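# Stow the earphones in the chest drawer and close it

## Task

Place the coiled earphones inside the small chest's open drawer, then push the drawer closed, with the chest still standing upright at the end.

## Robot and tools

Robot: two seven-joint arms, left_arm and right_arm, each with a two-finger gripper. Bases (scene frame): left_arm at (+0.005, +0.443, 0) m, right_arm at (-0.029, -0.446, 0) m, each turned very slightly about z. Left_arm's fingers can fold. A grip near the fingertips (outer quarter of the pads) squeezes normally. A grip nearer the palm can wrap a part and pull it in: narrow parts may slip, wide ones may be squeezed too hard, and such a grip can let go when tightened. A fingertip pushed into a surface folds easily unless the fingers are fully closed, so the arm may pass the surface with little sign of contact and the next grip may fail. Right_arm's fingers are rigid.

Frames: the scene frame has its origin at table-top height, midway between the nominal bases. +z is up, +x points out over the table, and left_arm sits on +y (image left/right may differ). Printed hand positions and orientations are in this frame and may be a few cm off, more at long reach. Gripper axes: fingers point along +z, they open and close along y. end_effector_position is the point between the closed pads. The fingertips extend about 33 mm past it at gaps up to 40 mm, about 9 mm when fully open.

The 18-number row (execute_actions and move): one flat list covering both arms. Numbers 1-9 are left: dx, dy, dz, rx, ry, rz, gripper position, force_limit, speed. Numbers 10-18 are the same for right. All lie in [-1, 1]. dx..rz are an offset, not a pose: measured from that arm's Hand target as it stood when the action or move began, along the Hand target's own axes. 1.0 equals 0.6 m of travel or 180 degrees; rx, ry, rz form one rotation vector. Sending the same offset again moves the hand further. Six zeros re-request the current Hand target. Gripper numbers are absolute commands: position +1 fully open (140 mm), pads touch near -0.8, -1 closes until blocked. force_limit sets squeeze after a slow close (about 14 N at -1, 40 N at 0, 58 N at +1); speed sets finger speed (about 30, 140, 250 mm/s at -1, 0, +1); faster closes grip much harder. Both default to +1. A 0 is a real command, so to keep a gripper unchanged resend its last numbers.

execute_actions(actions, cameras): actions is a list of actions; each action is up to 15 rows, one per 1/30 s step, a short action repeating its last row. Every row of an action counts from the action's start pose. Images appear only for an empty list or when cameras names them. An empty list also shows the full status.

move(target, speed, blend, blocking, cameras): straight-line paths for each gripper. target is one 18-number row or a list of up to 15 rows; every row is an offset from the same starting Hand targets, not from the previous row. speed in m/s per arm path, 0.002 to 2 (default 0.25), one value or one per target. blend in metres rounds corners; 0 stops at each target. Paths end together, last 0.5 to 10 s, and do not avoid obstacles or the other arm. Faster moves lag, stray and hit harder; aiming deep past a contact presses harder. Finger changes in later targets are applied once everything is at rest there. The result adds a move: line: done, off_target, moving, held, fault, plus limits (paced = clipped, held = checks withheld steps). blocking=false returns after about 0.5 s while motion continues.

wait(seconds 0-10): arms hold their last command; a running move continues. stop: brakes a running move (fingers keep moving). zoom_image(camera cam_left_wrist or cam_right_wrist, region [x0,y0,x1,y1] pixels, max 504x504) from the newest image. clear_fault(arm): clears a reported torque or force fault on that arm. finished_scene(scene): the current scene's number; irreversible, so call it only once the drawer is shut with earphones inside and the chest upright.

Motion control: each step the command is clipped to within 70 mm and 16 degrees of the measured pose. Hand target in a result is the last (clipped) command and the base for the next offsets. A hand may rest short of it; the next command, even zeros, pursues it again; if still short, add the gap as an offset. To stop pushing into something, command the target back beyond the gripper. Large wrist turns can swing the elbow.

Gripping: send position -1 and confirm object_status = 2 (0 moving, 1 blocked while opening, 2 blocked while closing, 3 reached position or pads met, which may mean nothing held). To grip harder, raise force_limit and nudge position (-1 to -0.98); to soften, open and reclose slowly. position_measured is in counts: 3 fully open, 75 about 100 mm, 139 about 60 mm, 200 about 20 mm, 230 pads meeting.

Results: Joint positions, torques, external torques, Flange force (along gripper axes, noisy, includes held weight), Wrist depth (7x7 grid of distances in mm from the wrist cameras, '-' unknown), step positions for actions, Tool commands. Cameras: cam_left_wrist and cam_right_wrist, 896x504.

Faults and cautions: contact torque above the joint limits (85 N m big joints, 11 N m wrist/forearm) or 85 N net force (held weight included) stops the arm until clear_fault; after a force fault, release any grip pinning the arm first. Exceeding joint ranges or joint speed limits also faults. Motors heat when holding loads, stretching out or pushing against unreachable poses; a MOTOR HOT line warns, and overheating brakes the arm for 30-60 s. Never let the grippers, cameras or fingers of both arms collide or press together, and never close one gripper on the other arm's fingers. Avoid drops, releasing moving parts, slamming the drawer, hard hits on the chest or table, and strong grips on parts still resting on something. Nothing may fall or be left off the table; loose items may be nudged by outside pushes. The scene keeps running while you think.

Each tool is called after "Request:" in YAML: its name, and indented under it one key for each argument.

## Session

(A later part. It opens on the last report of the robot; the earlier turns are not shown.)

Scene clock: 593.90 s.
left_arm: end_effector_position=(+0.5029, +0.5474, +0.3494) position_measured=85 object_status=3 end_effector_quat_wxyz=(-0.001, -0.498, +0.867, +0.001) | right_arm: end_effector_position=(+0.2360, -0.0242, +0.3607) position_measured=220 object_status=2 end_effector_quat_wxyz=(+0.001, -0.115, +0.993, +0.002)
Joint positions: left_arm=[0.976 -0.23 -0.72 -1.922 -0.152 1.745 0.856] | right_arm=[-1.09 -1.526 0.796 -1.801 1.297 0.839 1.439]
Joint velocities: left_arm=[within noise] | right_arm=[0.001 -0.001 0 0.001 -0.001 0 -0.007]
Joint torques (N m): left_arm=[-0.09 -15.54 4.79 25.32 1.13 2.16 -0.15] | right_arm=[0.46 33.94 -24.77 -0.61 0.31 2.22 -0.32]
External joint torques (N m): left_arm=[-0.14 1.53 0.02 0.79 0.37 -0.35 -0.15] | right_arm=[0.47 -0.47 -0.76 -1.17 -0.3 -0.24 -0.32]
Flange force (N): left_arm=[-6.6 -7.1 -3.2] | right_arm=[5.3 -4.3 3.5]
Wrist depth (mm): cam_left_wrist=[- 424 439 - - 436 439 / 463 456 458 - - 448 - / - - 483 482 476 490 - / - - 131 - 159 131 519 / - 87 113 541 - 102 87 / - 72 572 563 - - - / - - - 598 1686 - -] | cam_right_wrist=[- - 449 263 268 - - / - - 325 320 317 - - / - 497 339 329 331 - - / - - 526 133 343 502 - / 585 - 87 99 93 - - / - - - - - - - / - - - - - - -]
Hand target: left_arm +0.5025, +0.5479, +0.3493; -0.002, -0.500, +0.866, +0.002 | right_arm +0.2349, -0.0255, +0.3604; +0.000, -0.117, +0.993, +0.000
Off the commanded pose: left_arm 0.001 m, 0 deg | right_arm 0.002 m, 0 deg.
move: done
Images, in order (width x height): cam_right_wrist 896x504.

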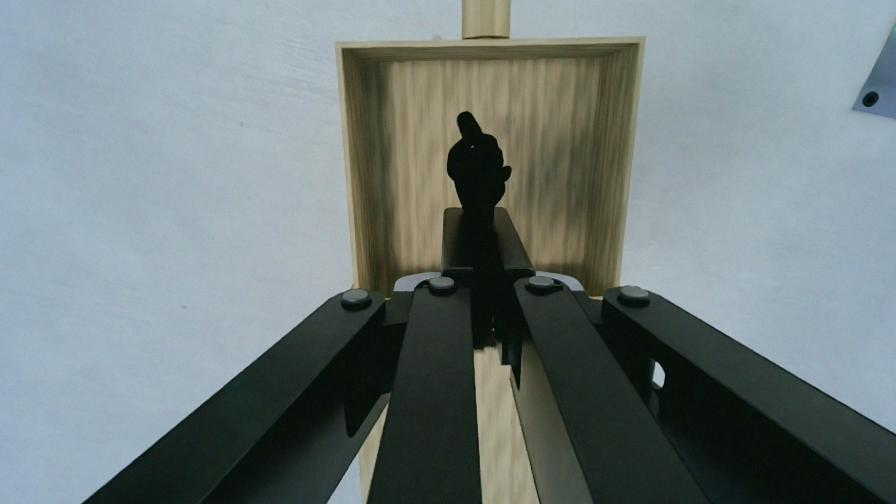

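Request:
move:
  target:
    - [0,0,0,0,0,0,0.35,-1,0,0,0.0133,0.167,0,0,0,-1,-1,-1]
  speed: 0.12
  cameras: ["cam_right_wrist"]

Scene clock: 606.13 s.
left_arm: end_effector_position=(+0.5029, +0.5474, +0.3494) position_measured=85 object_status=3 end_effector_quat_wxyz=(-0.001, -0.498, +0.867, +0.001) | right_arm: end_effector_position=(+0.2323, -0.0189, +0.2600) position_measured=220 object_status=2 end_effector_quat_wxyz=(-0.002, -0.119, +0.993, -0.002)
Joint positions: left_arm=[0.976 -0.23 -0.72 -1.922 -0.152 1.745 0.856] | right_arm=[-0.996 -1.728 0.912 -2.014 1.417 0.907 1.436]
Joint velocities: left_arm=[within noise] | right_arm=[-0.001 0 0 0.001 0.004 0.002 0.001]
Joint torques (N m): left_arm=[-0.16 -15.62 4.77 25.36 1.16 2.15 -0.12] | right_arm=[0.1 32.22 -26.34 -2.49 0.73 2.58 0.13]
External joint torques (N m): left_arm=[-0.18 1.57 0.01 0.79 0.4 -0.36 -0.12] | right_arm=[0.22 -0.76 -0.66 -1.21 0.12 0.13 0.13]
Flange force (N): left_arm=[-6.7 -7.1 -3.3] | right_arm=[4.2 -2.6 3.3]
Wrist depth (mm): cam_left_wrist=[439 432 - 431 - 436 - / 456 460 464 - - - - / - 467 481 - 476 481 481 / - - 131 - 491 130 - / - 86 130 523 539 102 88 / - 80 567 562 582 - - / - - - 584 1642 - -] | cam_right_wrist=[- - 175 173 178 175 - / - - 220 224 223 189 - / - - 230 230 234 189 - / - - 220 133 241 190 - / - - 87 99 93 179 - / 458 - - - - - - / - - - - - - -]
Hand target: left_arm +0.5025, +0.5479, +0.3493; -0.002, -0.500, +0.866, +0.002 | right_arm +0.2331, -0.0177, +0.2602; +0.000, -0.117, +0.993, +0.000
Off the commanded pose: left_arm 0.001 m, 0 deg | right_arm 0.001 m, 0 deg.
move: done
Images, in order (width x height): cam_right_wrist 896x504.

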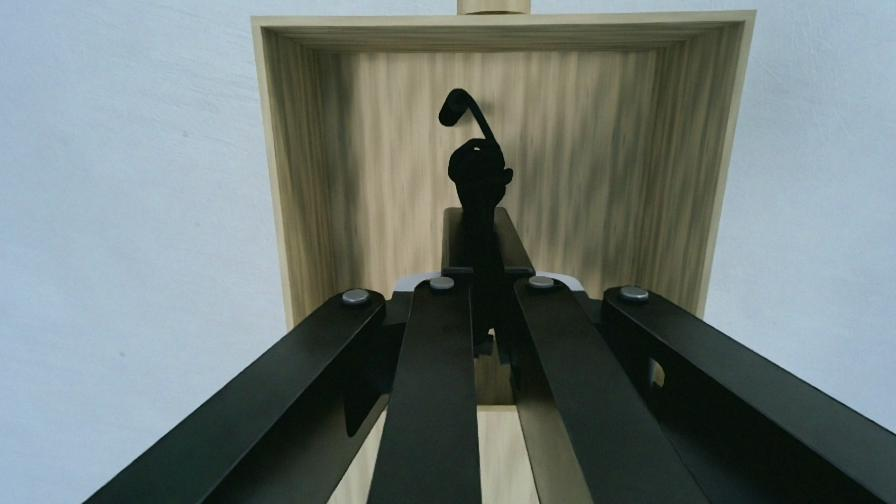

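Request:
move:
  target:
    - [0,0,0,0,0,0,0.35,-1,0,0,0.0067,0.095,0,0,0,-1,-1,-1]
  speed: 0.08
  cameras: ["cam_right_wrist"]

Scene clock: 619.27 s.
left_arm: end_effector_position=(+0.5029, +0.5474, +0.3494) position_measured=85 object_status=3 end_effector_quat_wxyz=(-0.001, -0.498, +0.867, +0.001) | right_arm: end_effector_position=(+0.2316, -0.0149, +0.2032) position_measured=220 object_status=2 end_effector_quat_wxyz=(-0.001, -0.120, +0.993, -0.002)
Joint positions: left_arm=[0.976 -0.23 -0.72 -1.922 -0.152 1.745 0.856] | right_arm=[-0.9 -1.769 1.038 -2.106 1.467 1.011 1.462]
Joint velocities: left_arm=[within noise] | right_arm=[0 -0.001 0 0 0.001 0.003 0.003]
Joint torques (N m): left_arm=[-0.11 -15.59 4.76 25.28 1.15 2.14 -0.12] | right_arm=[0.37 30.43 -27.38 -2.74 0.78 2.57 0.16]
External joint torques (N m): left_arm=[-0.12 1.49 0.03 0.83 0.4 -0.36 -0.12] | right_arm=[0.33 -0.17 -0.26 -1.29 0.11 0.13 0.16]
Flange force (N): left_arm=[-6.6 -7.0 -3.3] | right_arm=[3.8 -2.5 2.5]
Wrist depth (mm): cam_left_wrist=[- 430 - - - 439 413 / 454 442 - - - 456 460 / 466 486 - - - - - / 498 486 130 - - 496 499 / - 87 114 - - 102 88 / - 80 575 - - - - / - - 603 - 1664 - -] | cam_right_wrist=[- 120 162 162 163 148 113 / - 120 169 169 170 167 118 / - 129 179 177 178 168 124 / - 128 186 134 185 169 124 / 390 138 92 99 93 147 124 / - - - - - - - / - - - - - - -]
Hand target: left_arm +0.5025, +0.5479, +0.3493; -0.002, -0.500, +0.866, +0.002 | right_arm +0.2322, -0.0138, +0.2032; +0.000, -0.117, +0.993, +0.000
Off the commanded pose: left_arm 0.001 m, 0 deg | right_arm 0.001 m, 0 deg.
joint sent to its limit (right arm) — joint 2 (shoulder), lower limit. The joint targets still meet the commanded pose.
move: done
Images, in order (width x height): cam_right_wrist 896x504.

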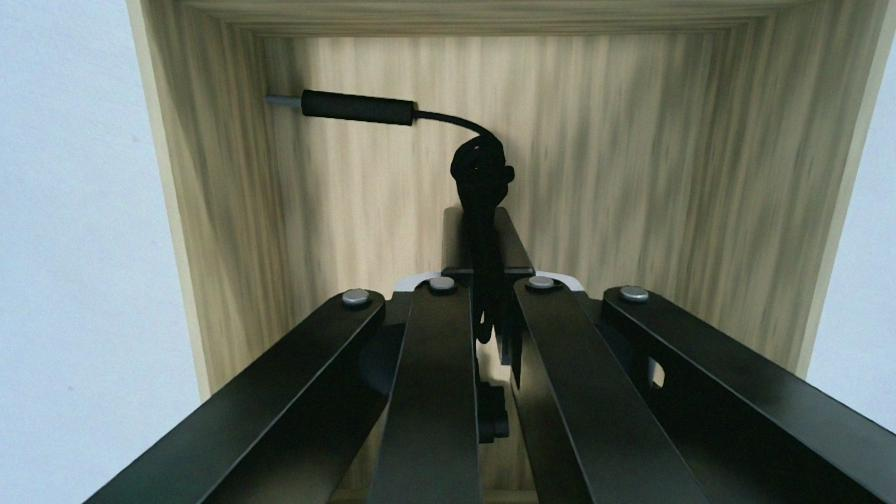

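Request:
move:
  target:
    - [0,0,0,0,0,0,0.35,-1,0,0,0,0.0083,0,0,0,-1,-1,-1]
    - [0,0,0,0,0,0,0.35,-1,0,0,0,0.0083,0,0,0,0.12,-1,-0.6]
  speed: 0.05
  cameras: ["cam_right_wrist"]

Scene clock: 630.27 s.
left_arm: end_effector_position=(+0.5029, +0.5474, +0.3494) position_measured=85 object_status=3 end_effector_quat_wxyz=(-0.001, -0.498, +0.867, +0.001) | right_arm: end_effector_position=(+0.2318, -0.0149, +0.1983) position_measured=114 object_status=0 end_effector_quat_wxyz=(-0.001, -0.119, +0.993, -0.002)
Joint positions: left_arm=[0.976 -0.23 -0.72 -1.922 -0.152 1.745 0.856] | right_arm=[-0.89 -1.769 1.051 -2.114 1.47 1.023 1.465]
Joint torques (N m): left_arm=[-0.07 -15.54 4.77 25.3 1.17 2.15 -0.12] | right_arm=[0.4 30.15 -27.48 -2.68 0.76 2.57 0.16]
External joint torques (N m): left_arm=[-0.04 1.61 0.08 0.78 0.42 -0.35 -0.12] | right_arm=[0.41 -0.25 -0.17 -1.22 0.09 0.12 0.16]
Flange force (N): left_arm=[-6.9 -7.1 -3.2] | right_arm=[3.9 -2.4 2.6]
Wrist depth (mm): cam_left_wrist=[- - - - 429 - - / - 463 446 - - - - / - - - - 489 484 468 / - - 131 - - 125 502 / - 87 113 546 539 102 86 / - 80 586 - 563 - - / - - - - 1698 - -] | cam_right_wrist=[- 120 160 159 159 148 113 / - 120 166 166 165 162 113 / - 129 174 170 171 169 124 / - 128 165 182 170 157 118 / - 90 119 190 190 104 - / - - 201 200 200 - 89 / - - 212 211 210 - -]
Hand target: left_arm +0.5025, +0.5479, +0.3493; -0.002, -0.500, +0.866, +0.002 | right_arm +0.2322, -0.0138, +0.1982; +0.000, -0.117, +0.993, +0.000
Off the commanded pose: left_arm 0.001 m, 0 deg | right_arm 0.001 m, 0 deg.
joint sent to its limit (right arm) — joint 2 (shoulder), lower limit. The joint targets still meet the commanded pose.
move: done
Images, in order (width x height): cam_right_wrist 896x504.

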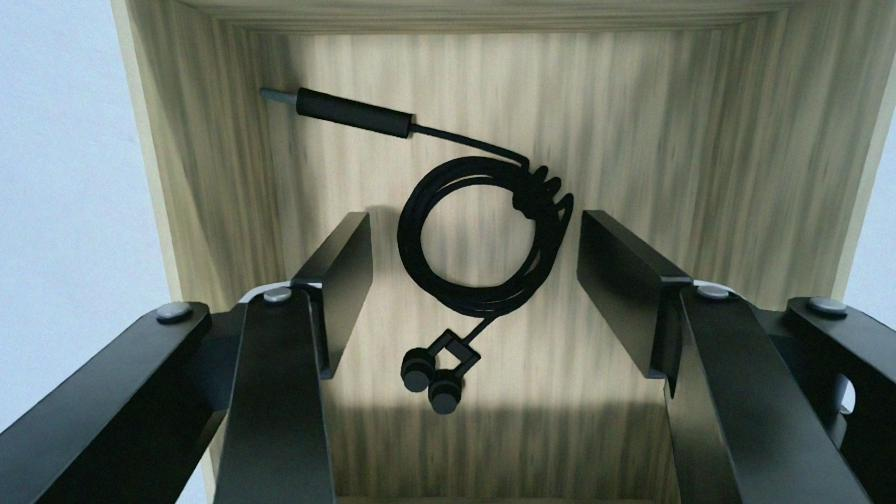

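Request:
move:
  target:
    - [0,0,0,0,0,0,0.35,-1,0,0,0,-0.167,0,0,0,0.12,-1,-0.6]
  speed: 0.2
  cameras: ["cam_right_wrist"]

Request:
move:
  target:
    - [0,0,0,0,0,0,0.35,-1,0,0.2417,0,0,0,0,0,-1,-1,0]
    - [0,0,0,0,0,0,0.35,-1,0,0.2417,0,0.16,0,0,0,-1,-1,0]
  speed: 0.2
  cameras: ["cam_right_wrist"]

Scene clock: 660.03 s.
left_arm: end_effector_position=(+0.5029, +0.5474, +0.3494) position_measured=85 object_status=3 end_effector_quat_wxyz=(-0.001, -0.498, +0.867, +0.001) | right_arm: end_effector_position=(+0.2328, -0.0125, +0.2986) position_measured=114 object_status=3 end_effector_quat_wxyz=(+0.002, -0.118, +0.993, +0.002)
Joint positions: left_arm=[0.976 -0.23 -0.72 -1.922 -0.152 1.745 0.856] | right_arm=[-0.983 -1.598 0.905 -1.933 1.334 0.949 1.465]
Joint velocities: left_arm=[within noise] | right_arm=[0.001 0.001 0 0.001 -0.002 -0.005 0]
Joint torques (N m): left_arm=[-0.14 -15.61 4.74 25.32 1.14 2.13 -0.1] | right_arm=[-0.45 33.51 -26.31 0.49 0.27 2.15 -0.05]
External joint torques (N m): left_arm=[-0.09 1.64 0.06 0.72 0.39 -0.38 -0.1] | right_arm=[-0.42 0.75 -0.21 -0.29 -0.38 -0.31 -0.05]
Flange force (N): left_arm=[-6.8 -7.0 -3.1] | right_arm=[-0.4 -1.1 -2.1]
Wrist depth (mm): cam_left_wrist=[442 - 432 444 - - 424 / 460 - 459 456 456 - - / 477 - 474 - - 486 - / - - 152 501 - 130 502 / - 87 114 - 532 102 86 / - 80 - 567 - - - / - - - - 1709 - -] | cam_right_wrist=[- - 219 246 228 - - / - - 246 259 258 - - / - - 272 271 271 - - / - - 216 286 279 - - / - - 119 297 292 104 - / - - 231 231 231 - 88 / - - 247 246 246 - -]
Hand target: left_arm +0.5025, +0.5479, +0.3493; -0.002, -0.500, +0.866, +0.002 | right_arm +0.2321, -0.0138, +0.2984; +0.000, -0.117, +0.993, +0.000
Off the commanded pose: left_arm 0.001 m, 0 deg | right_arm 0.001 m, 0 deg.
move: done
Images, in order (width x height): cam_right_wrist 896x504.

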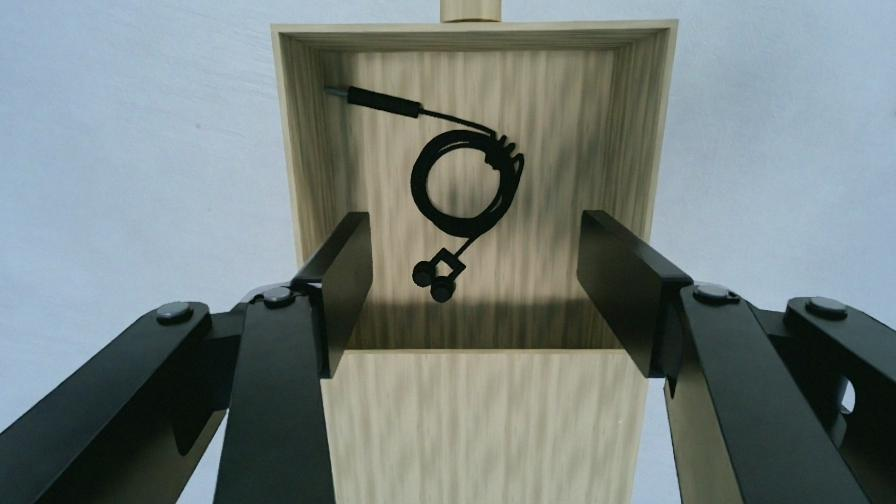

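Scene clock: 662.87 s.
left_arm: end_effector_position=(+0.5029, +0.5474, +0.3494) position_measured=85 object_status=3 end_effector_quat_wxyz=(-0.001, -0.498, +0.867, +0.001) | right_arm: end_effector_position=(+0.0908, -0.0488, +0.2025) position_measured=233 object_status=3 end_effector_quat_wxyz=(-0.001, -0.120, +0.993, -0.002)
Joint positions: left_arm=[0.976 -0.23 -0.72 -1.922 -0.152 1.745 0.856] | right_arm=[-0.441 -1.769 1.027 -2.372 1.302 1.051 1.614]
Joint velocities: left_arm=[within noise] | right_arm=[0.002 0 0 0 0 0.001 0.006]
Joint torques (N m): left_arm=[-0.15 -15.55 4.76 25.37 1.17 2.16 -0.08] | right_arm=[0.4 24.38 -24.97 1.04 0.85 2.49 0.12]
External joint torques (N m): left_arm=[-0.1 1.65 0.08 0.77 0.42 -0.35 -0.08] | right_arm=[0.38 -0.06 -0.12 -1.17 0.15 0.06 0.12]
Flange force (N): left_arm=[-7.0 -7.1 -3.2] | right_arm=[2.7 -2.6 2.6]
Wrist depth (mm): cam_left_wrist=[- - - 434 - - 436 / - - 443 - - - 454 / - - - 472 479 469 477 / 519 - 130 - - 494 - / - 87 130 538 518 102 88 / - 80 - - - - - / - - - 615 1664 - -] | cam_right_wrist=[- - - - - - - / - - - - - - - / - - - - - - - / - - - 120 348 - - / - - 87 95 91 - - / - - - - - - - / - - - - - - -]
Hand target: left_arm +0.5025, +0.5479, +0.3493; -0.002, -0.500, +0.866, +0.002 | right_arm +0.0911, -0.0476, +0.2024; +0.000, -0.117, +0.993, +0.000
Off the commanded pose: left_arm 0.001 m, 0 deg | right_arm 0.001 m, 0 deg.
joint read past its limit (right arm) — joint 2 (shoulder), lower limit.
joint sent to its limit (right arm) — joint 2 (shoulder), lower limit. The joint targets still meet the commanded pose.
move: done
Images, in order (width x height): cam_right_wrist 896x504.

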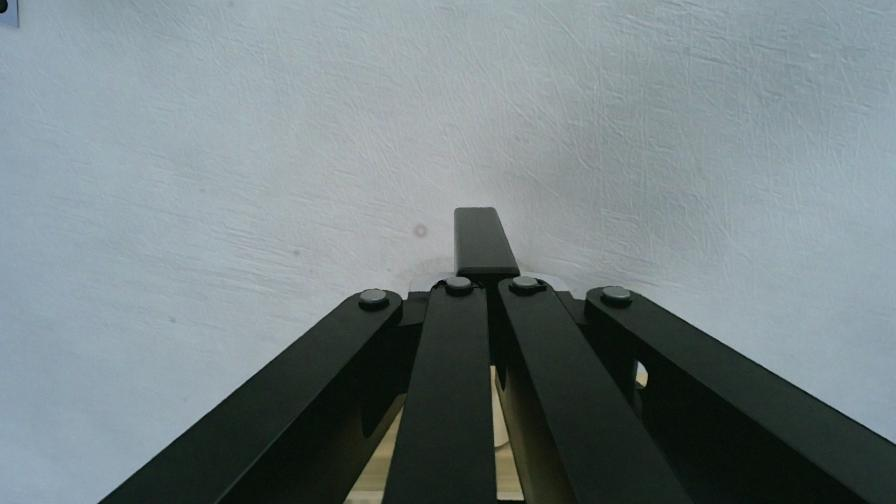

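Request:
move:
  target:
    - [0,0,0,0,0,0,0.35,-1,0,-0.11,0.002,0,0,0,0,-1,-1,0]
  speed: 0.05
  cameras: ["cam_right_wrist"]

Scene clock: 672.73 s.
left_arm: end_effector_position=(+0.5029, +0.5474, +0.3494) position_measured=85 object_status=3 end_effector_quat_wxyz=(-0.001, -0.498, +0.867, +0.001) | right_arm: end_effector_position=(+0.1535, -0.0328, +0.2022) position_measured=233 object_status=3 end_effector_quat_wxyz=(-0.001, -0.114, +0.994, -0.002)
Joint positions: left_arm=[0.976 -0.23 -0.72 -1.922 -0.152 1.745 0.856] | right_arm=[-0.615 -1.71 1.064 -2.269 1.338 1.093 1.552]
Joint velocities: left_arm=[within noise] | right_arm=[-0.001 0.001 0.002 0.001 0.001 0 -0.006]
Joint torques (N m): left_arm=[-0.13 -15.63 4.84 25.36 1.13 2.13 -0.06] | right_arm=[-0.84 26.21 -26.81 1.45 0.87 2.79 -0.28]
External joint torques (N m): left_arm=[-0.13 1.47 0.12 0.84 0.38 -0.37 -0.06] | right_arm=[-0.8 0.18 -0.28 -0.37 0.16 0.36 -0.28]
Flange force (N): left_arm=[-6.5 -6.6 -3.4] | right_arm=[-2.1 -1.1 -0.5]
Wrist depth (mm): cam_left_wrist=[436 - - - 422 431 439 / 458 - - - - - 470 / 468 - 486 475 - - - / - - 130 - - 126 - / - 87 129 574 545 102 86 / - 80 561 558 - - - / - - 593 594 1757 - -] | cam_right_wrist=[- 309 - - - 306 - / - - - - - - 313 / 348 - - - - - - / - - - 120 - - - / - - 87 95 91 - - / - - - - - - - / - - - - - - -]
Hand target: left_arm +0.5025, +0.5479, +0.3493; -0.002, -0.500, +0.866, +0.002 | right_arm +0.1550, -0.0311, +0.2024; +0.000, -0.117, +0.993, +0.000
Off the commanded pose: left_arm 0.001 m, 0 deg | right_arm 0.002 m, 1 deg.
move: done
Images, in order (width x height): cam_right_wrist 896x504.

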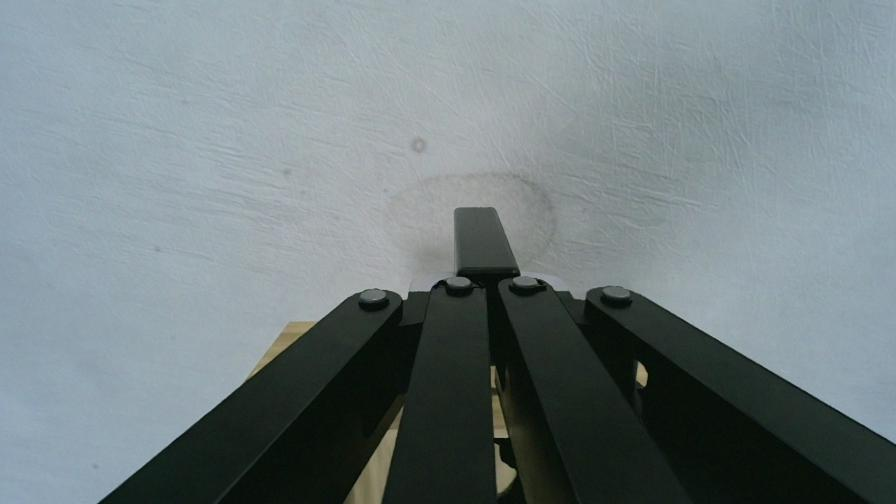

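Request:
move:
  target:
    - [0,0,0,0,0,0,0.35,-1,0,-0.135,0.0,0,0,0,0,-1,-1,0]
  speed: 0.06
  cameras: ["cam_right_wrist"]

Scene clock: 699.67 s.
left_arm: end_effector_position=(+0.5029, +0.5474, +0.3494) position_measured=85 object_status=3 end_effector_quat_wxyz=(-0.001, -0.498, +0.867, +0.001) | right_arm: end_effector_position=(+0.2324, -0.0139, +0.2020) position_measured=233 object_status=3 end_effector_quat_wxyz=(-0.001, -0.113, +0.994, -0.002)
Joint positions: left_arm=[0.976 -0.23 -0.72 -1.922 -0.152 1.745 0.856] | right_arm=[-0.83 -1.64 1.112 -2.108 1.382 1.14 1.493]
Joint velocities: left_arm=[within noise] | right_arm=[-0.001 0 -0.001 0 0.001 0 -0.005]
Joint torques (N m): left_arm=[-0.19 -15.56 4.76 25.31 1.14 2.14 -0.15] | right_arm=[-0.72 29.28 -29.14 0.89 0.89 2.71 -0.29]
External joint torques (N m): left_arm=[-0.19 1.5 0.03 0.81 0.39 -0.37 -0.15] | right_arm=[-0.85 0.39 -0.55 -0.45 0.16 0.28 -0.29]
Flange force (N): left_arm=[-6.5 -7.0 -3.3] | right_arm=[-1.6 -1.4 -1.0]
Wrist depth (mm): cam_left_wrist=[- - - - 427 - 436 / - 449 455 469 - - 451 / - - 479 - - 474 475 / - - 130 - - 493 - / - 87 130 - - 102 86 / - 80 - - 568 - - / - - - 583 1664 - -] | cam_right_wrist=[- - - - - - - / - - 321 - 320 - 319 / - - - - 332 - 337 / - - - 120 343 - - / - - 87 95 91 - - / - - - - - - - / - - - - - - -]
Hand target: left_arm +0.5025, +0.5479, +0.3493; -0.002, -0.500, +0.866, +0.002 | right_arm +0.2338, -0.0122, +0.2024; +0.000, -0.117, +0.993, +0.000
Off the commanded pose: left_arm 0.001 m, 0 deg | right_arm 0.002 m, 1 deg.
move: done
Images, in order (width x height): cam_right_wrist 896x504.

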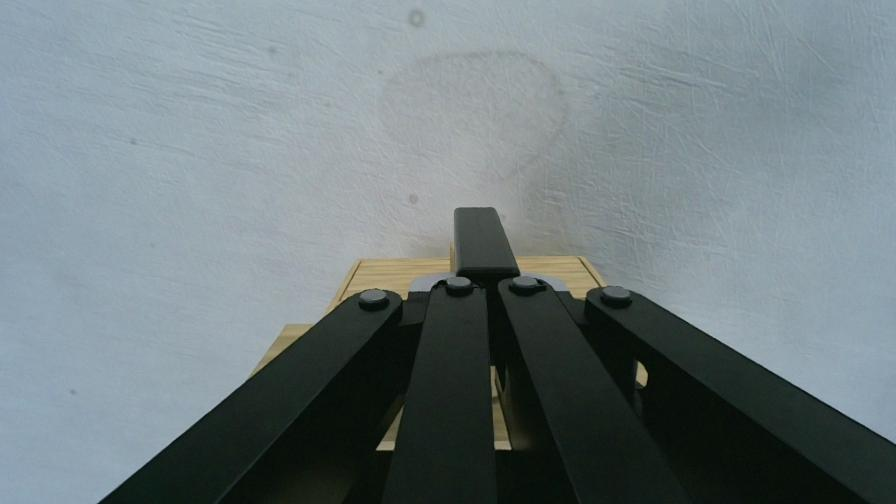

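Request:
move:
  target:
    - [0,0,0,0,0,0,0.35,-1,0,-0.0233,0.0,0,0,0,0,-1,-1,0]
  speed: 0.04
  cameras: ["cam_right_wrist"]

Scene clock: 712.10 s.
left_arm: end_effector_position=(+0.5029, +0.5474, +0.3494) position_measured=85 object_status=3 end_effector_quat_wxyz=(-0.001, -0.498, +0.867, +0.001) | right_arm: end_effector_position=(+0.2460, -0.0107, +0.2021) position_measured=233 object_status=3 end_effector_quat_wxyz=(-0.001, -0.114, +0.994, -0.002)
Joint positions: left_arm=[0.976 -0.23 -0.72 -1.922 -0.152 1.745 0.856] | right_arm=[-0.868 -1.63 1.119 -2.076 1.391 1.145 1.486]
Joint torques (N m): left_arm=[-0.14 -15.6 4.76 25.35 1.16 2.14 -0.11] | right_arm=[-0.2 29.86 -29.31 0.83 0.8 2.7 -0.32]
External joint torques (N m): left_arm=[-0.16 1.48 0.03 0.87 0.41 -0.36 -0.11] | right_arm=[-0.2 0.26 -0.44 -0.22 0.09 0.27 -0.32]
Flange force (N): left_arm=[-6.6 -7.0 -3.4] | right_arm=[-0.3 -1.2 -0.5]
Wrist depth (mm): cam_left_wrist=[- - 434 434 427 - - / - - - - 466 - - / - - - - 471 478 - / 508 - 130 507 486 130 505 / - 87 129 529 540 102 86 / - 80 - 558 - - - / - - - - 1721 - -] | cam_right_wrist=[- - - - - - - / - - - - - - 317 / - - - - - - - / - 358 - 132 295 - - / - - 87 95 91 - - / - - - - - - - / - - - - - - -]
Hand target: left_arm +0.5025, +0.5479, +0.3493; -0.002, -0.500, +0.866, +0.002 | right_arm +0.2474, -0.0089, +0.2024; +0.000, -0.117, +0.993, +0.000
Off the commanded pose: left_arm 0.001 m, 0 deg | right_arm 0.002 m, 1 deg.
move: done
Images, in order (width x height): cam_right_wrist 896x504.

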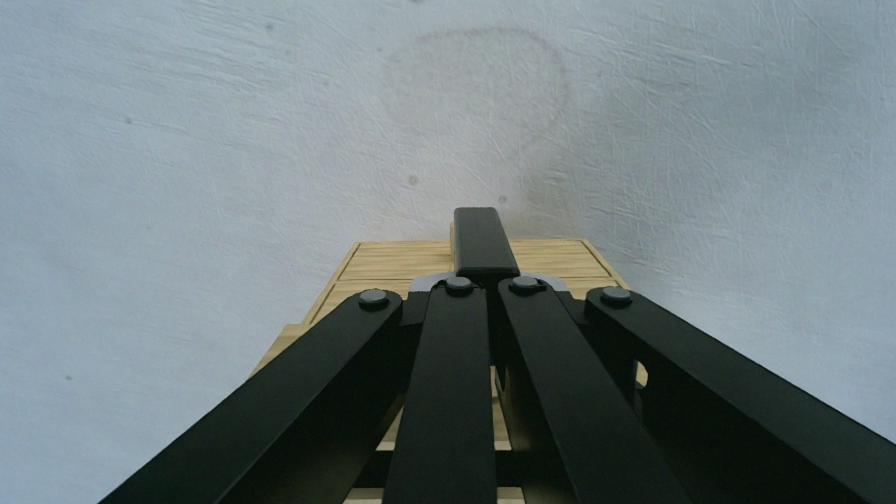

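Request:
move:
  target:
    - [0,0,0,0,0,0,0.35,-1,0,-0.01,0.0,0,0,0,0,-1,-1,0]
  speed: 0.03
  cameras: ["cam_right_wrist"]

Scene clock: 719.30 s.
left_arm: end_effector_position=(+0.5029, +0.5474, +0.3494) position_measured=85 object_status=3 end_effector_quat_wxyz=(-0.001, -0.498, +0.867, +0.001) | right_arm: end_effector_position=(+0.2518, -0.0092, +0.2022) position_measured=233 object_status=3 end_effector_quat_wxyz=(-0.001, -0.114, +0.993, -0.002)
Joint positions: left_arm=[0.976 -0.23 -0.72 -1.922 -0.152 1.745 0.856] | right_arm=[-0.885 -1.627 1.121 -2.062 1.396 1.146 1.483]
Joint torques (N m): left_arm=[-0.12 -15.59 4.78 25.32 1.15 2.13 -0.07] | right_arm=[-0.62 30.18 -29.31 0.73 0.87 2.67 -0.18]
External joint torques (N m): left_arm=[-0.15 1.57 0.01 0.77 0.39 -0.38 -0.07] | right_arm=[-0.65 0.3 -0.39 -0.25 0.15 0.24 -0.18]
Flange force (N): left_arm=[-6.7 -6.9 -3.2] | right_arm=[-1.4 -0.8 -0.7]
Wrist depth (mm): cam_left_wrist=[450 434 - - - 419 - / 459 465 - - - - 460 / - 485 - - 474 - 478 / - 500 130 498 - 130 - / - 87 129 - - 102 86 / - 80 - - - - - / - - - - 1642 - -] | cam_right_wrist=[- - - - - - - / - - - - 315 - 314 / - - - - - - - / - - 281 132 280 - - / - - 87 95 91 - - / - - - - - - - / - - - - - - -]
Hand target: left_arm +0.5025, +0.5479, +0.3493; -0.002, -0.500, +0.866, +0.002 | right_arm +0.2532, -0.0075, +0.2024; +0.000, -0.117, +0.993, +0.000
Off the commanded pose: left_arm 0.001 m, 0 deg | right_arm 0.002 m, 0 deg.
move: done
Images, in order (width x height): cam_right_wrist 896x504.

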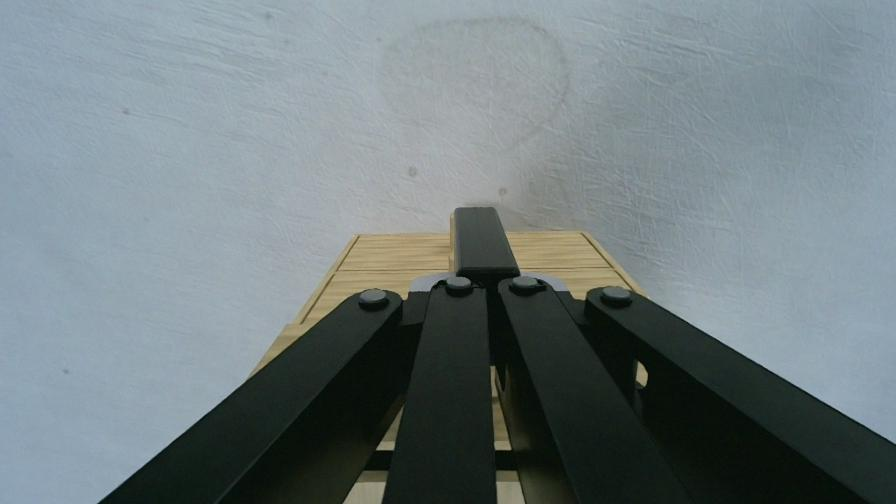

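Request:
zoom_image:
  camera: "cam_right_wrist"
  region: [230, 210, 530, 504]

Scaled by 1.680 from the camera's 896x504 image, which has a finer 1280x720 frame.

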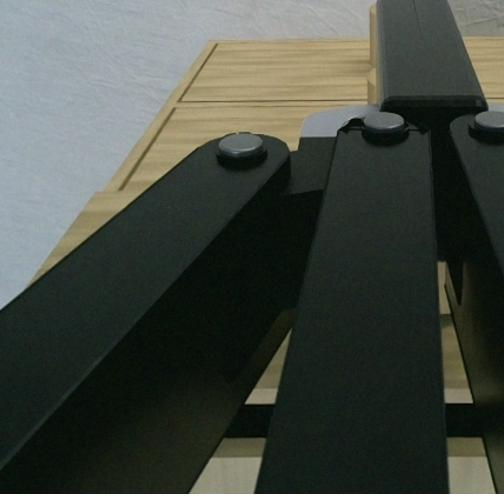

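Request:
move:
  target:
    - [0,0,0,0,0,0,0.35,-1,0,-0.01,0.0,0,0,0,0,-1,-1,0]
  speed: 0.03
  cameras: ["cam_right_wrist"]

Request:
zoom_image:
  camera: "cam_right_wrist"
  region: [230, 210, 530, 504]

Scene clock: 735.43 s.
left_arm: end_effector_position=(+0.5029, +0.5474, +0.3494) position_measured=85 object_status=3 end_effector_quat_wxyz=(-0.001, -0.498, +0.867, +0.001) | right_arm: end_effector_position=(+0.2576, -0.0078, +0.2022) position_measured=233 object_status=3 end_effector_quat_wxyz=(-0.001, -0.114, +0.993, -0.002)
Joint positions: left_arm=[0.976 -0.23 -0.72 -1.922 -0.152 1.745 0.856] | right_arm=[-0.902 -1.625 1.123 -2.048 1.401 1.147 1.481]
Joint torques (N m): left_arm=[-0.14 -15.65 4.79 25.29 1.17 2.15 -0.16] | right_arm=[-0.63 30.52 -29.46 0.55 0.88 2.67 -0.15]
External joint torques (N m): left_arm=[-0.17 1.34 0.05 0.88 0.42 -0.34 -0.16] | right_arm=[-0.67 0.27 -0.31 -0.37 0.15 0.23 -0.15]
Flange force (N): left_arm=[-6.3 -6.8 -3.4] | right_arm=[-1.2 -1.0 -0.4]
Wrist depth (mm): cam_left_wrist=[430 427 - 434 446 - 451 / 455 439 468 447 458 - - / 481 484 - 477 - - 481 / 490 504 131 - - 126 - / - 87 114 - - 102 86 / - 80 - - 572 - - / - - 606 - 1698 - -] | cam_right_wrist=[- - - - - - - / - - - - - - 309 / - - - - - - - / 360 - 267 147 262 - - / - - 87 95 92 - - / - - - - - - - / - - - - - - -]
Hand target: left_arm +0.5025, +0.5479, +0.3493; -0.002, -0.500, +0.866, +0.002 | right_arm +0.2591, -0.0061, +0.2024; +0.000, -0.117, +0.993, +0.000
Off the commanded pose: left_arm 0.001 m, 0 deg | right_arm 0.002 m, 0 deg.
move: done
Images, in order (width x height): cam_right_wrist 896x504.

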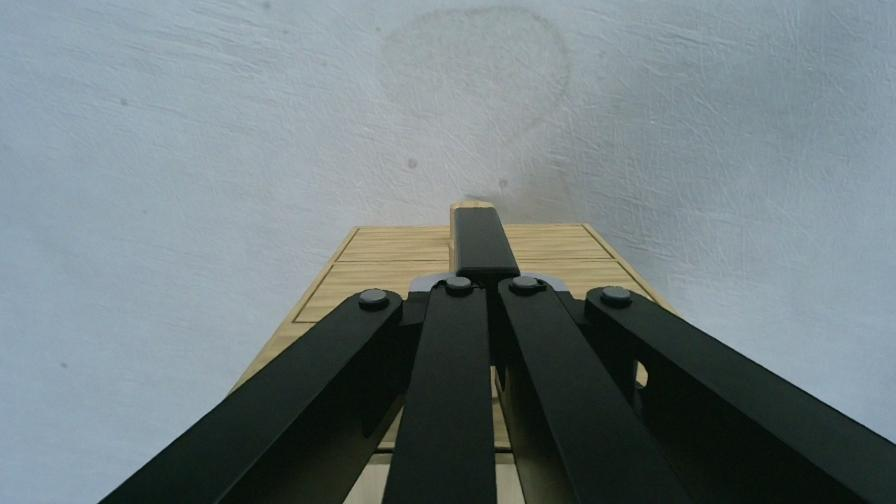

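Scaled by 1.680 from the camera's 896x504 image, which has a finer 1280x720 frame.

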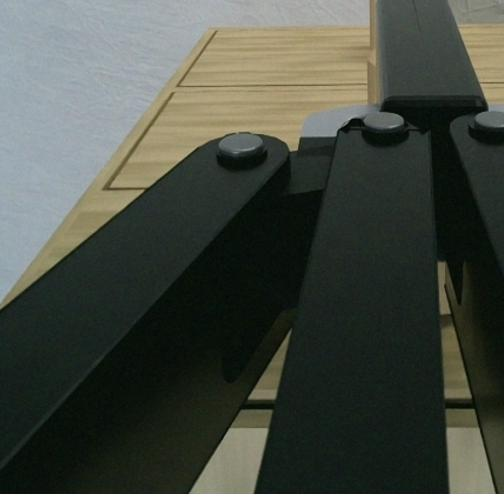

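Request:
move:
  target:
    - [0,0,0,0,0,0,0.35,-1,0,-0.0045,0.0,0,0,0,0,-1,-1,0]
  speed: 0.03
  cameras: ["cam_right_wrist"]

Request:
zoom_image:
  camera: "cam_right_wrist"
  region: [230, 210, 530, 504]

Scene clock: 751.97 s.
left_arm: end_effector_position=(+0.5029, +0.5474, +0.3494) position_measured=85 object_status=3 end_effector_quat_wxyz=(-0.001, -0.498, +0.867, +0.001) | right_arm: end_effector_position=(+0.2602, -0.0071, +0.2022) position_measured=233 object_status=3 end_effector_quat_wxyz=(-0.001, -0.114, +0.993, -0.002)
Joint positions: left_arm=[0.976 -0.23 -0.72 -1.922 -0.152 1.745 0.856] | right_arm=[-0.91 -1.624 1.124 -2.041 1.404 1.147 1.479]
Joint torques (N m): left_arm=[-0.15 -15.62 4.73 25.31 1.16 2.15 -0.12] | right_arm=[-1 30.73 -29.4 0.62 0.99 2.86 -0.22]
External joint torques (N m): left_arm=[-0.14 1.55 0 0.75 0.41 -0.36 -0.12] | right_arm=[-0.93 0.35 -0.29 -0.18 0.27 0.42 -0.22]
Flange force (N): left_arm=[-6.6 -7.0 -3.1] | right_arm=[-2.6 -0.5 -0.6]
Wrist depth (mm): cam_left_wrist=[446 443 - 437 429 - - / 451 463 - 446 459 - - / - - 481 - 474 - - / - - 130 - - 129 - / - 87 114 - - 102 86 / - 80 568 - - - - / - - - 593 1664 - -] | cam_right_wrist=[- - - - - - - / - - - - - - - / - 339 - - - - - / - - 287 147 278 344 - / - - 87 95 91 360 383 / - - - - - - 390 / - - - - - - -]
Hand target: left_arm +0.5025, +0.5479, +0.3493; -0.002, -0.500, +0.866, +0.002 | right_arm +0.2617, -0.0055, +0.2024; +0.000, -0.117, +0.993, +0.000
Off the commanded pose: left_arm 0.001 m, 0 deg | right_arm 0.002 m, 0 deg.
move: done
Images, in order (width x height): cam_right_wrist 896x504.

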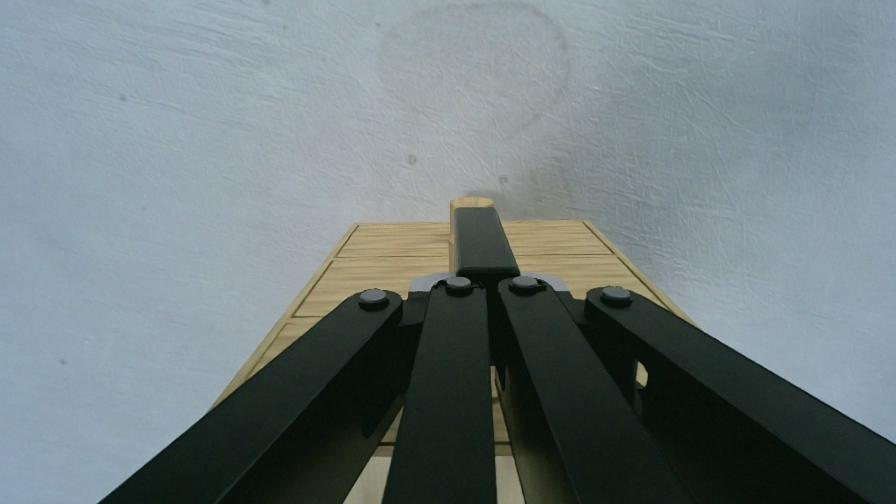

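Scaled by 1.680 from the camera's 896x504 image, which has a finer 1280x720 frame.

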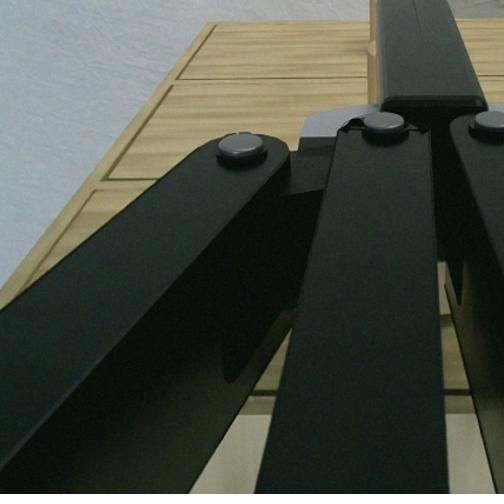

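Request:
move:
  target:
    - [0,0,0,0,0,0,0.35,-1,0,-0.0035,0.0,0,0,0,0,-1,-1,0]
  speed: 0.02
  cameras: ["cam_right_wrist"]

Request:
zoom_image:
  camera: "cam_right_wrist"
  region: [230, 210, 530, 504]

Scene clock: 763.33 s.
left_arm: end_effector_position=(+0.5029, +0.5474, +0.3494) position_measured=85 object_status=3 end_effector_quat_wxyz=(-0.001, -0.498, +0.867, +0.001) | right_arm: end_effector_position=(+0.2603, -0.0070, +0.2023) position_measured=233 object_status=3 end_effector_quat_wxyz=(-0.003, -0.114, +0.993, -0.002)
Joint positions: left_arm=[0.976 -0.23 -0.72 -1.922 -0.152 1.745 0.856] | right_arm=[-0.914 -1.622 1.124 -2.037 1.404 1.143 1.479]
Joint velocities: left_arm=[within noise] | right_arm=[-0.002 -0.001 -0.001 0.004 0 -0.002 -0.001]
Joint torques (N m): left_arm=[-0.13 -15.66 4.8 25.37 1.15 2.13 -0.11] | right_arm=[-1.9 30.07 -28.93 1.35 1.62 3.79 -0.2]
External joint torques (N m): left_arm=[-0.03 1.51 0.17 0.84 0.41 -0.37 -0.11] | right_arm=[-1.93 -0.34 0.17 0.5 0.9 1.36 -0.2]
Flange force (N): left_arm=[-6.7 -6.8 -3.4] | right_arm=[-7.4 1.7 1.0]
Wrist depth (mm): cam_left_wrist=[- 436 - - - - 439 / - 452 - - - - - / - 477 467 474 472 486 - / - - 130 511 490 124 489 / - 87 114 - - 102 86 / - 72 574 - - - - / - - 593 - 1795 - -] | cam_right_wrist=[- - - - - - - / - - - - - - - / - - 331 - - - - / - - 268 132 279 - - / - - 87 95 92 - - / - - - - - - - / - - - - - - -]
Hand target: left_arm +0.5025, +0.5479, +0.3493; -0.002, -0.500, +0.866, +0.002 | right_arm +0.2637, -0.0050, +0.2024; +0.000, -0.117, +0.993, +0.000
Off the commanded pose: left_arm 0.001 m, 0 deg | right_arm 0.004 m, 1 deg.
move: off_target (right_arm)
Images, in order (width x height): cam_right_wrist 896x504.

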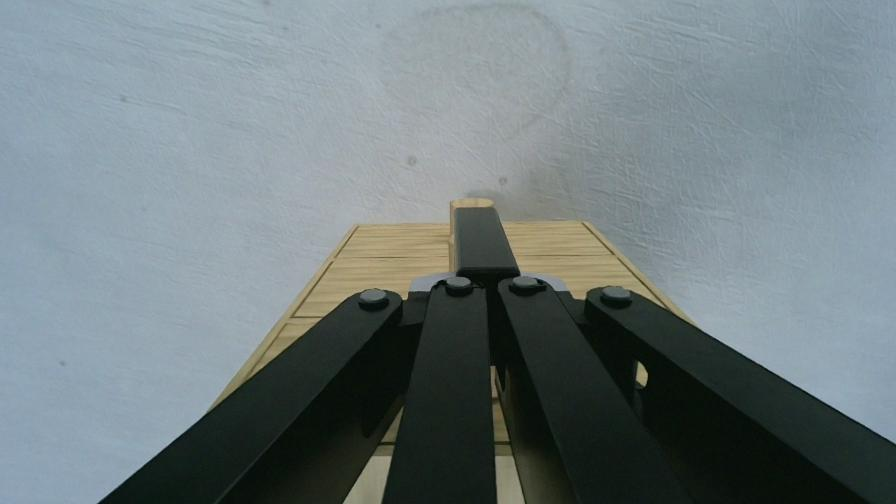

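Scaled by 1.680 from the camera's 896x504 image, which has a finer 1280x720 frame.

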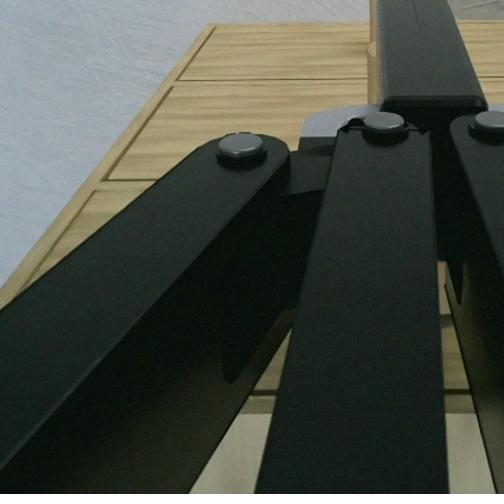

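Request:
move:
  target:
    - [0,0,0,0,0,0,0.35,-1,0,0.12,0.0,0,0,0,0,-1,-1,0]
  speed: 0.15
  cameras: ["cam_right_wrist"]

Request:
zoom_image:
  camera: "cam_right_wrist"
  region: [230, 210, 700, 504]

Scene clock: 778.40 s.
left_arm: end_effector_position=(+0.5029, +0.5474, +0.3494) position_measured=85 object_status=3 end_effector_quat_wxyz=(-0.001, -0.498, +0.867, +0.001) | right_arm: end_effector_position=(+0.1947, -0.0201, +0.2025) position_measured=233 object_status=3 end_effector_quat_wxyz=(+0.001, -0.122, +0.993, +0.002)
Joint positions: left_arm=[0.976 -0.23 -0.72 -1.922 -0.152 1.745 0.856] | right_arm=[-0.73 -1.685 1.083 -2.191 1.375 1.112 1.502]
Joint velocities: left_arm=[within noise] | right_arm=[0.001 0 0 -0.001 -0.001 0 0.006]
Joint torques (N m): left_arm=[-0.08 -15.58 4.81 25.31 1.16 2.13 -0.15] | right_arm=[0.41 26.82 -28.59 0.1 0.35 2.13 0.13]
External joint torques (N m): left_arm=[-0.07 1.6 0.09 0.77 0.4 -0.38 -0.15] | right_arm=[0.44 -0.76 -1 -1.14 -0.38 -0.32 0.13]
Flange force (N): left_arm=[-6.8 -7.1 -3.3] | right_arm=[5.3 -3.4 0.4]
Wrist depth (mm): cam_left_wrist=[- - 434 - 435 - 443 / - - - - 455 - - / 458 506 - - 496 - - / - - 130 - 496 129 - / - 87 129 542 - 102 87 / - 80 - - 565 - - / - - - 590 1698 - -] | cam_right_wrist=[- - - - - - - / - - - - - - - / - - - - - - - / - - - 121 - - - / - - 87 95 91 - - / - - - - - - - / - - - - - - -]
Hand target: left_arm +0.5025, +0.5479, +0.3493; -0.002, -0.500, +0.866, +0.002 | right_arm +0.1937, -0.0218, +0.2024; +0.000, -0.117, +0.993, +0.000
Off the commanded pose: left_arm 0.001 m, 0 deg | right_arm 0.002 m, 1 deg.
move: done
Images, in order (width x height): cam_right_wrist 896x504.

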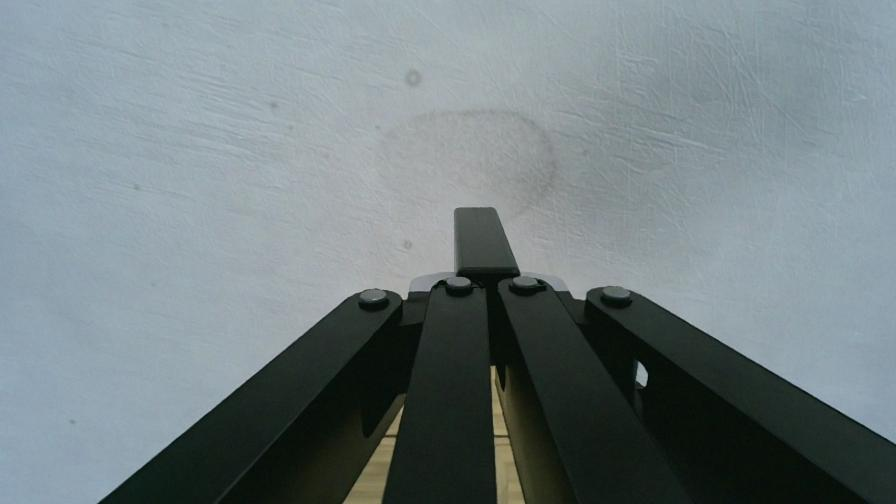

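Scaled by 1.072 from the camera's 896x504 image, which has a finer 1280x720 frame.

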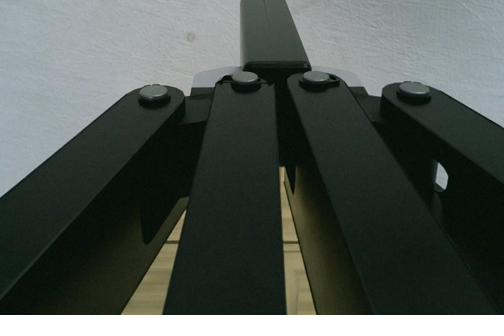

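Request:
move:
  target:
    - [0,0,0,0,0,0,0.35,-1,0,0.03,0.0,-0.25,0,0,0,-1,-1,0]
  speed: 0.25
  cameras: ["cam_right_wrist"]

Request:
zoom_image:
  camera: "cam_right_wrist"
  region: [230, 210, 700, 504]

Scene clock: 786.87 s.
left_arm: end_effector_position=(+0.5029, +0.5474, +0.3494) position_measured=85 object_status=3 end_effector_quat_wxyz=(-0.001, -0.498, +0.867, +0.001) | right_arm: end_effector_position=(+0.1766, -0.0247, +0.3525) position_measured=233 object_status=3 end_effector_quat_wxyz=(+0.002, -0.122, +0.993, +0.002)
Joint positions: left_arm=[0.976 -0.23 -0.72 -1.922 -0.152 1.745 0.856] | right_arm=[-0.816 -1.451 0.856 -1.923 1.154 0.969 1.526]
Joint velocities: left_arm=[within noise] | right_arm=[0 0 -0.001 0 -0.002 -0.004 0.005]
Joint torques (N m): left_arm=[-0.11 -15.61 4.71 25.37 1.17 2.15 -0.15] | right_arm=[-0.58 30.13 -25.44 4.01 0.29 2.1 0.22]
External joint torques (N m): left_arm=[-0.16 1.37 -0.06 0.98 0.41 -0.34 -0.15] | right_arm=[-0.56 0.39 -0.41 -0.39 -0.39 -0.36 0.22]
Flange force (N): left_arm=[-6.6 -7.3 -3.7] | right_arm=[0.1 -0.9 -1.5]
Wrist depth (mm): cam_left_wrist=[439 439 - - - 437 435 / 460 460 449 - - 455 - / - - 469 - - 479 - / 503 507 152 - 159 129 502 / - 87 114 - 531 102 88 / - 80 557 575 552 - - / - - - - 1721 - -] | cam_right_wrist=[- - - - - - - / - - - - - - - / - - - - - - - / - - - 120 - - - / - - 87 95 91 - - / - - - - - - - / - - - - - - -]
Hand target: left_arm +0.5025, +0.5479, +0.3493; -0.002, -0.500, +0.866, +0.002 | right_arm +0.1762, -0.0260, +0.3524; +0.000, -0.117, +0.993, +0.000
Off the commanded pose: left_arm 0.001 m, 0 deg | right_arm 0.001 m, 1 deg.
move: done
Images, in order (width x height): cam_right_wrist 896x504.

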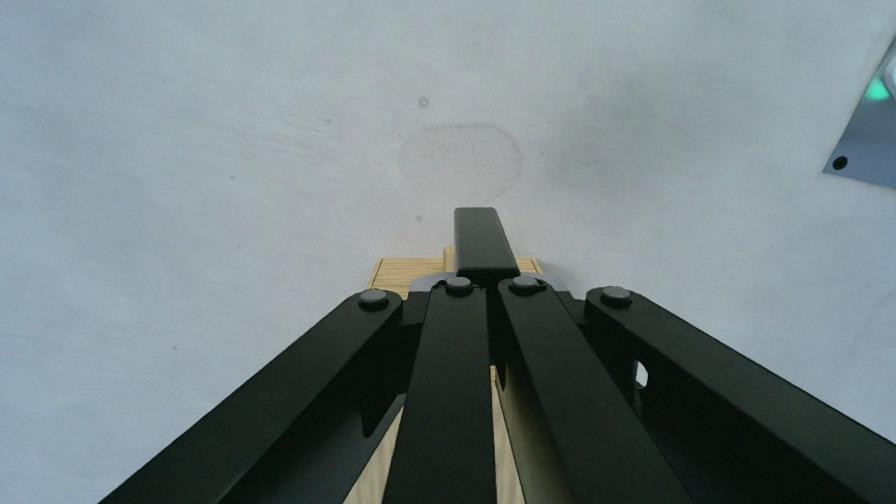

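Scaled by 1.072 from the camera's 896x504 image, which has a finer 1280x720 frame.

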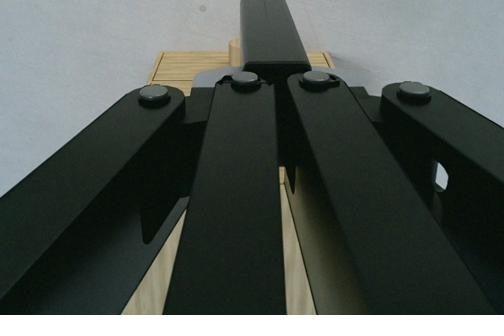

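Request:
finished_scene:
  scene: 1

The scene is finished: the task was done.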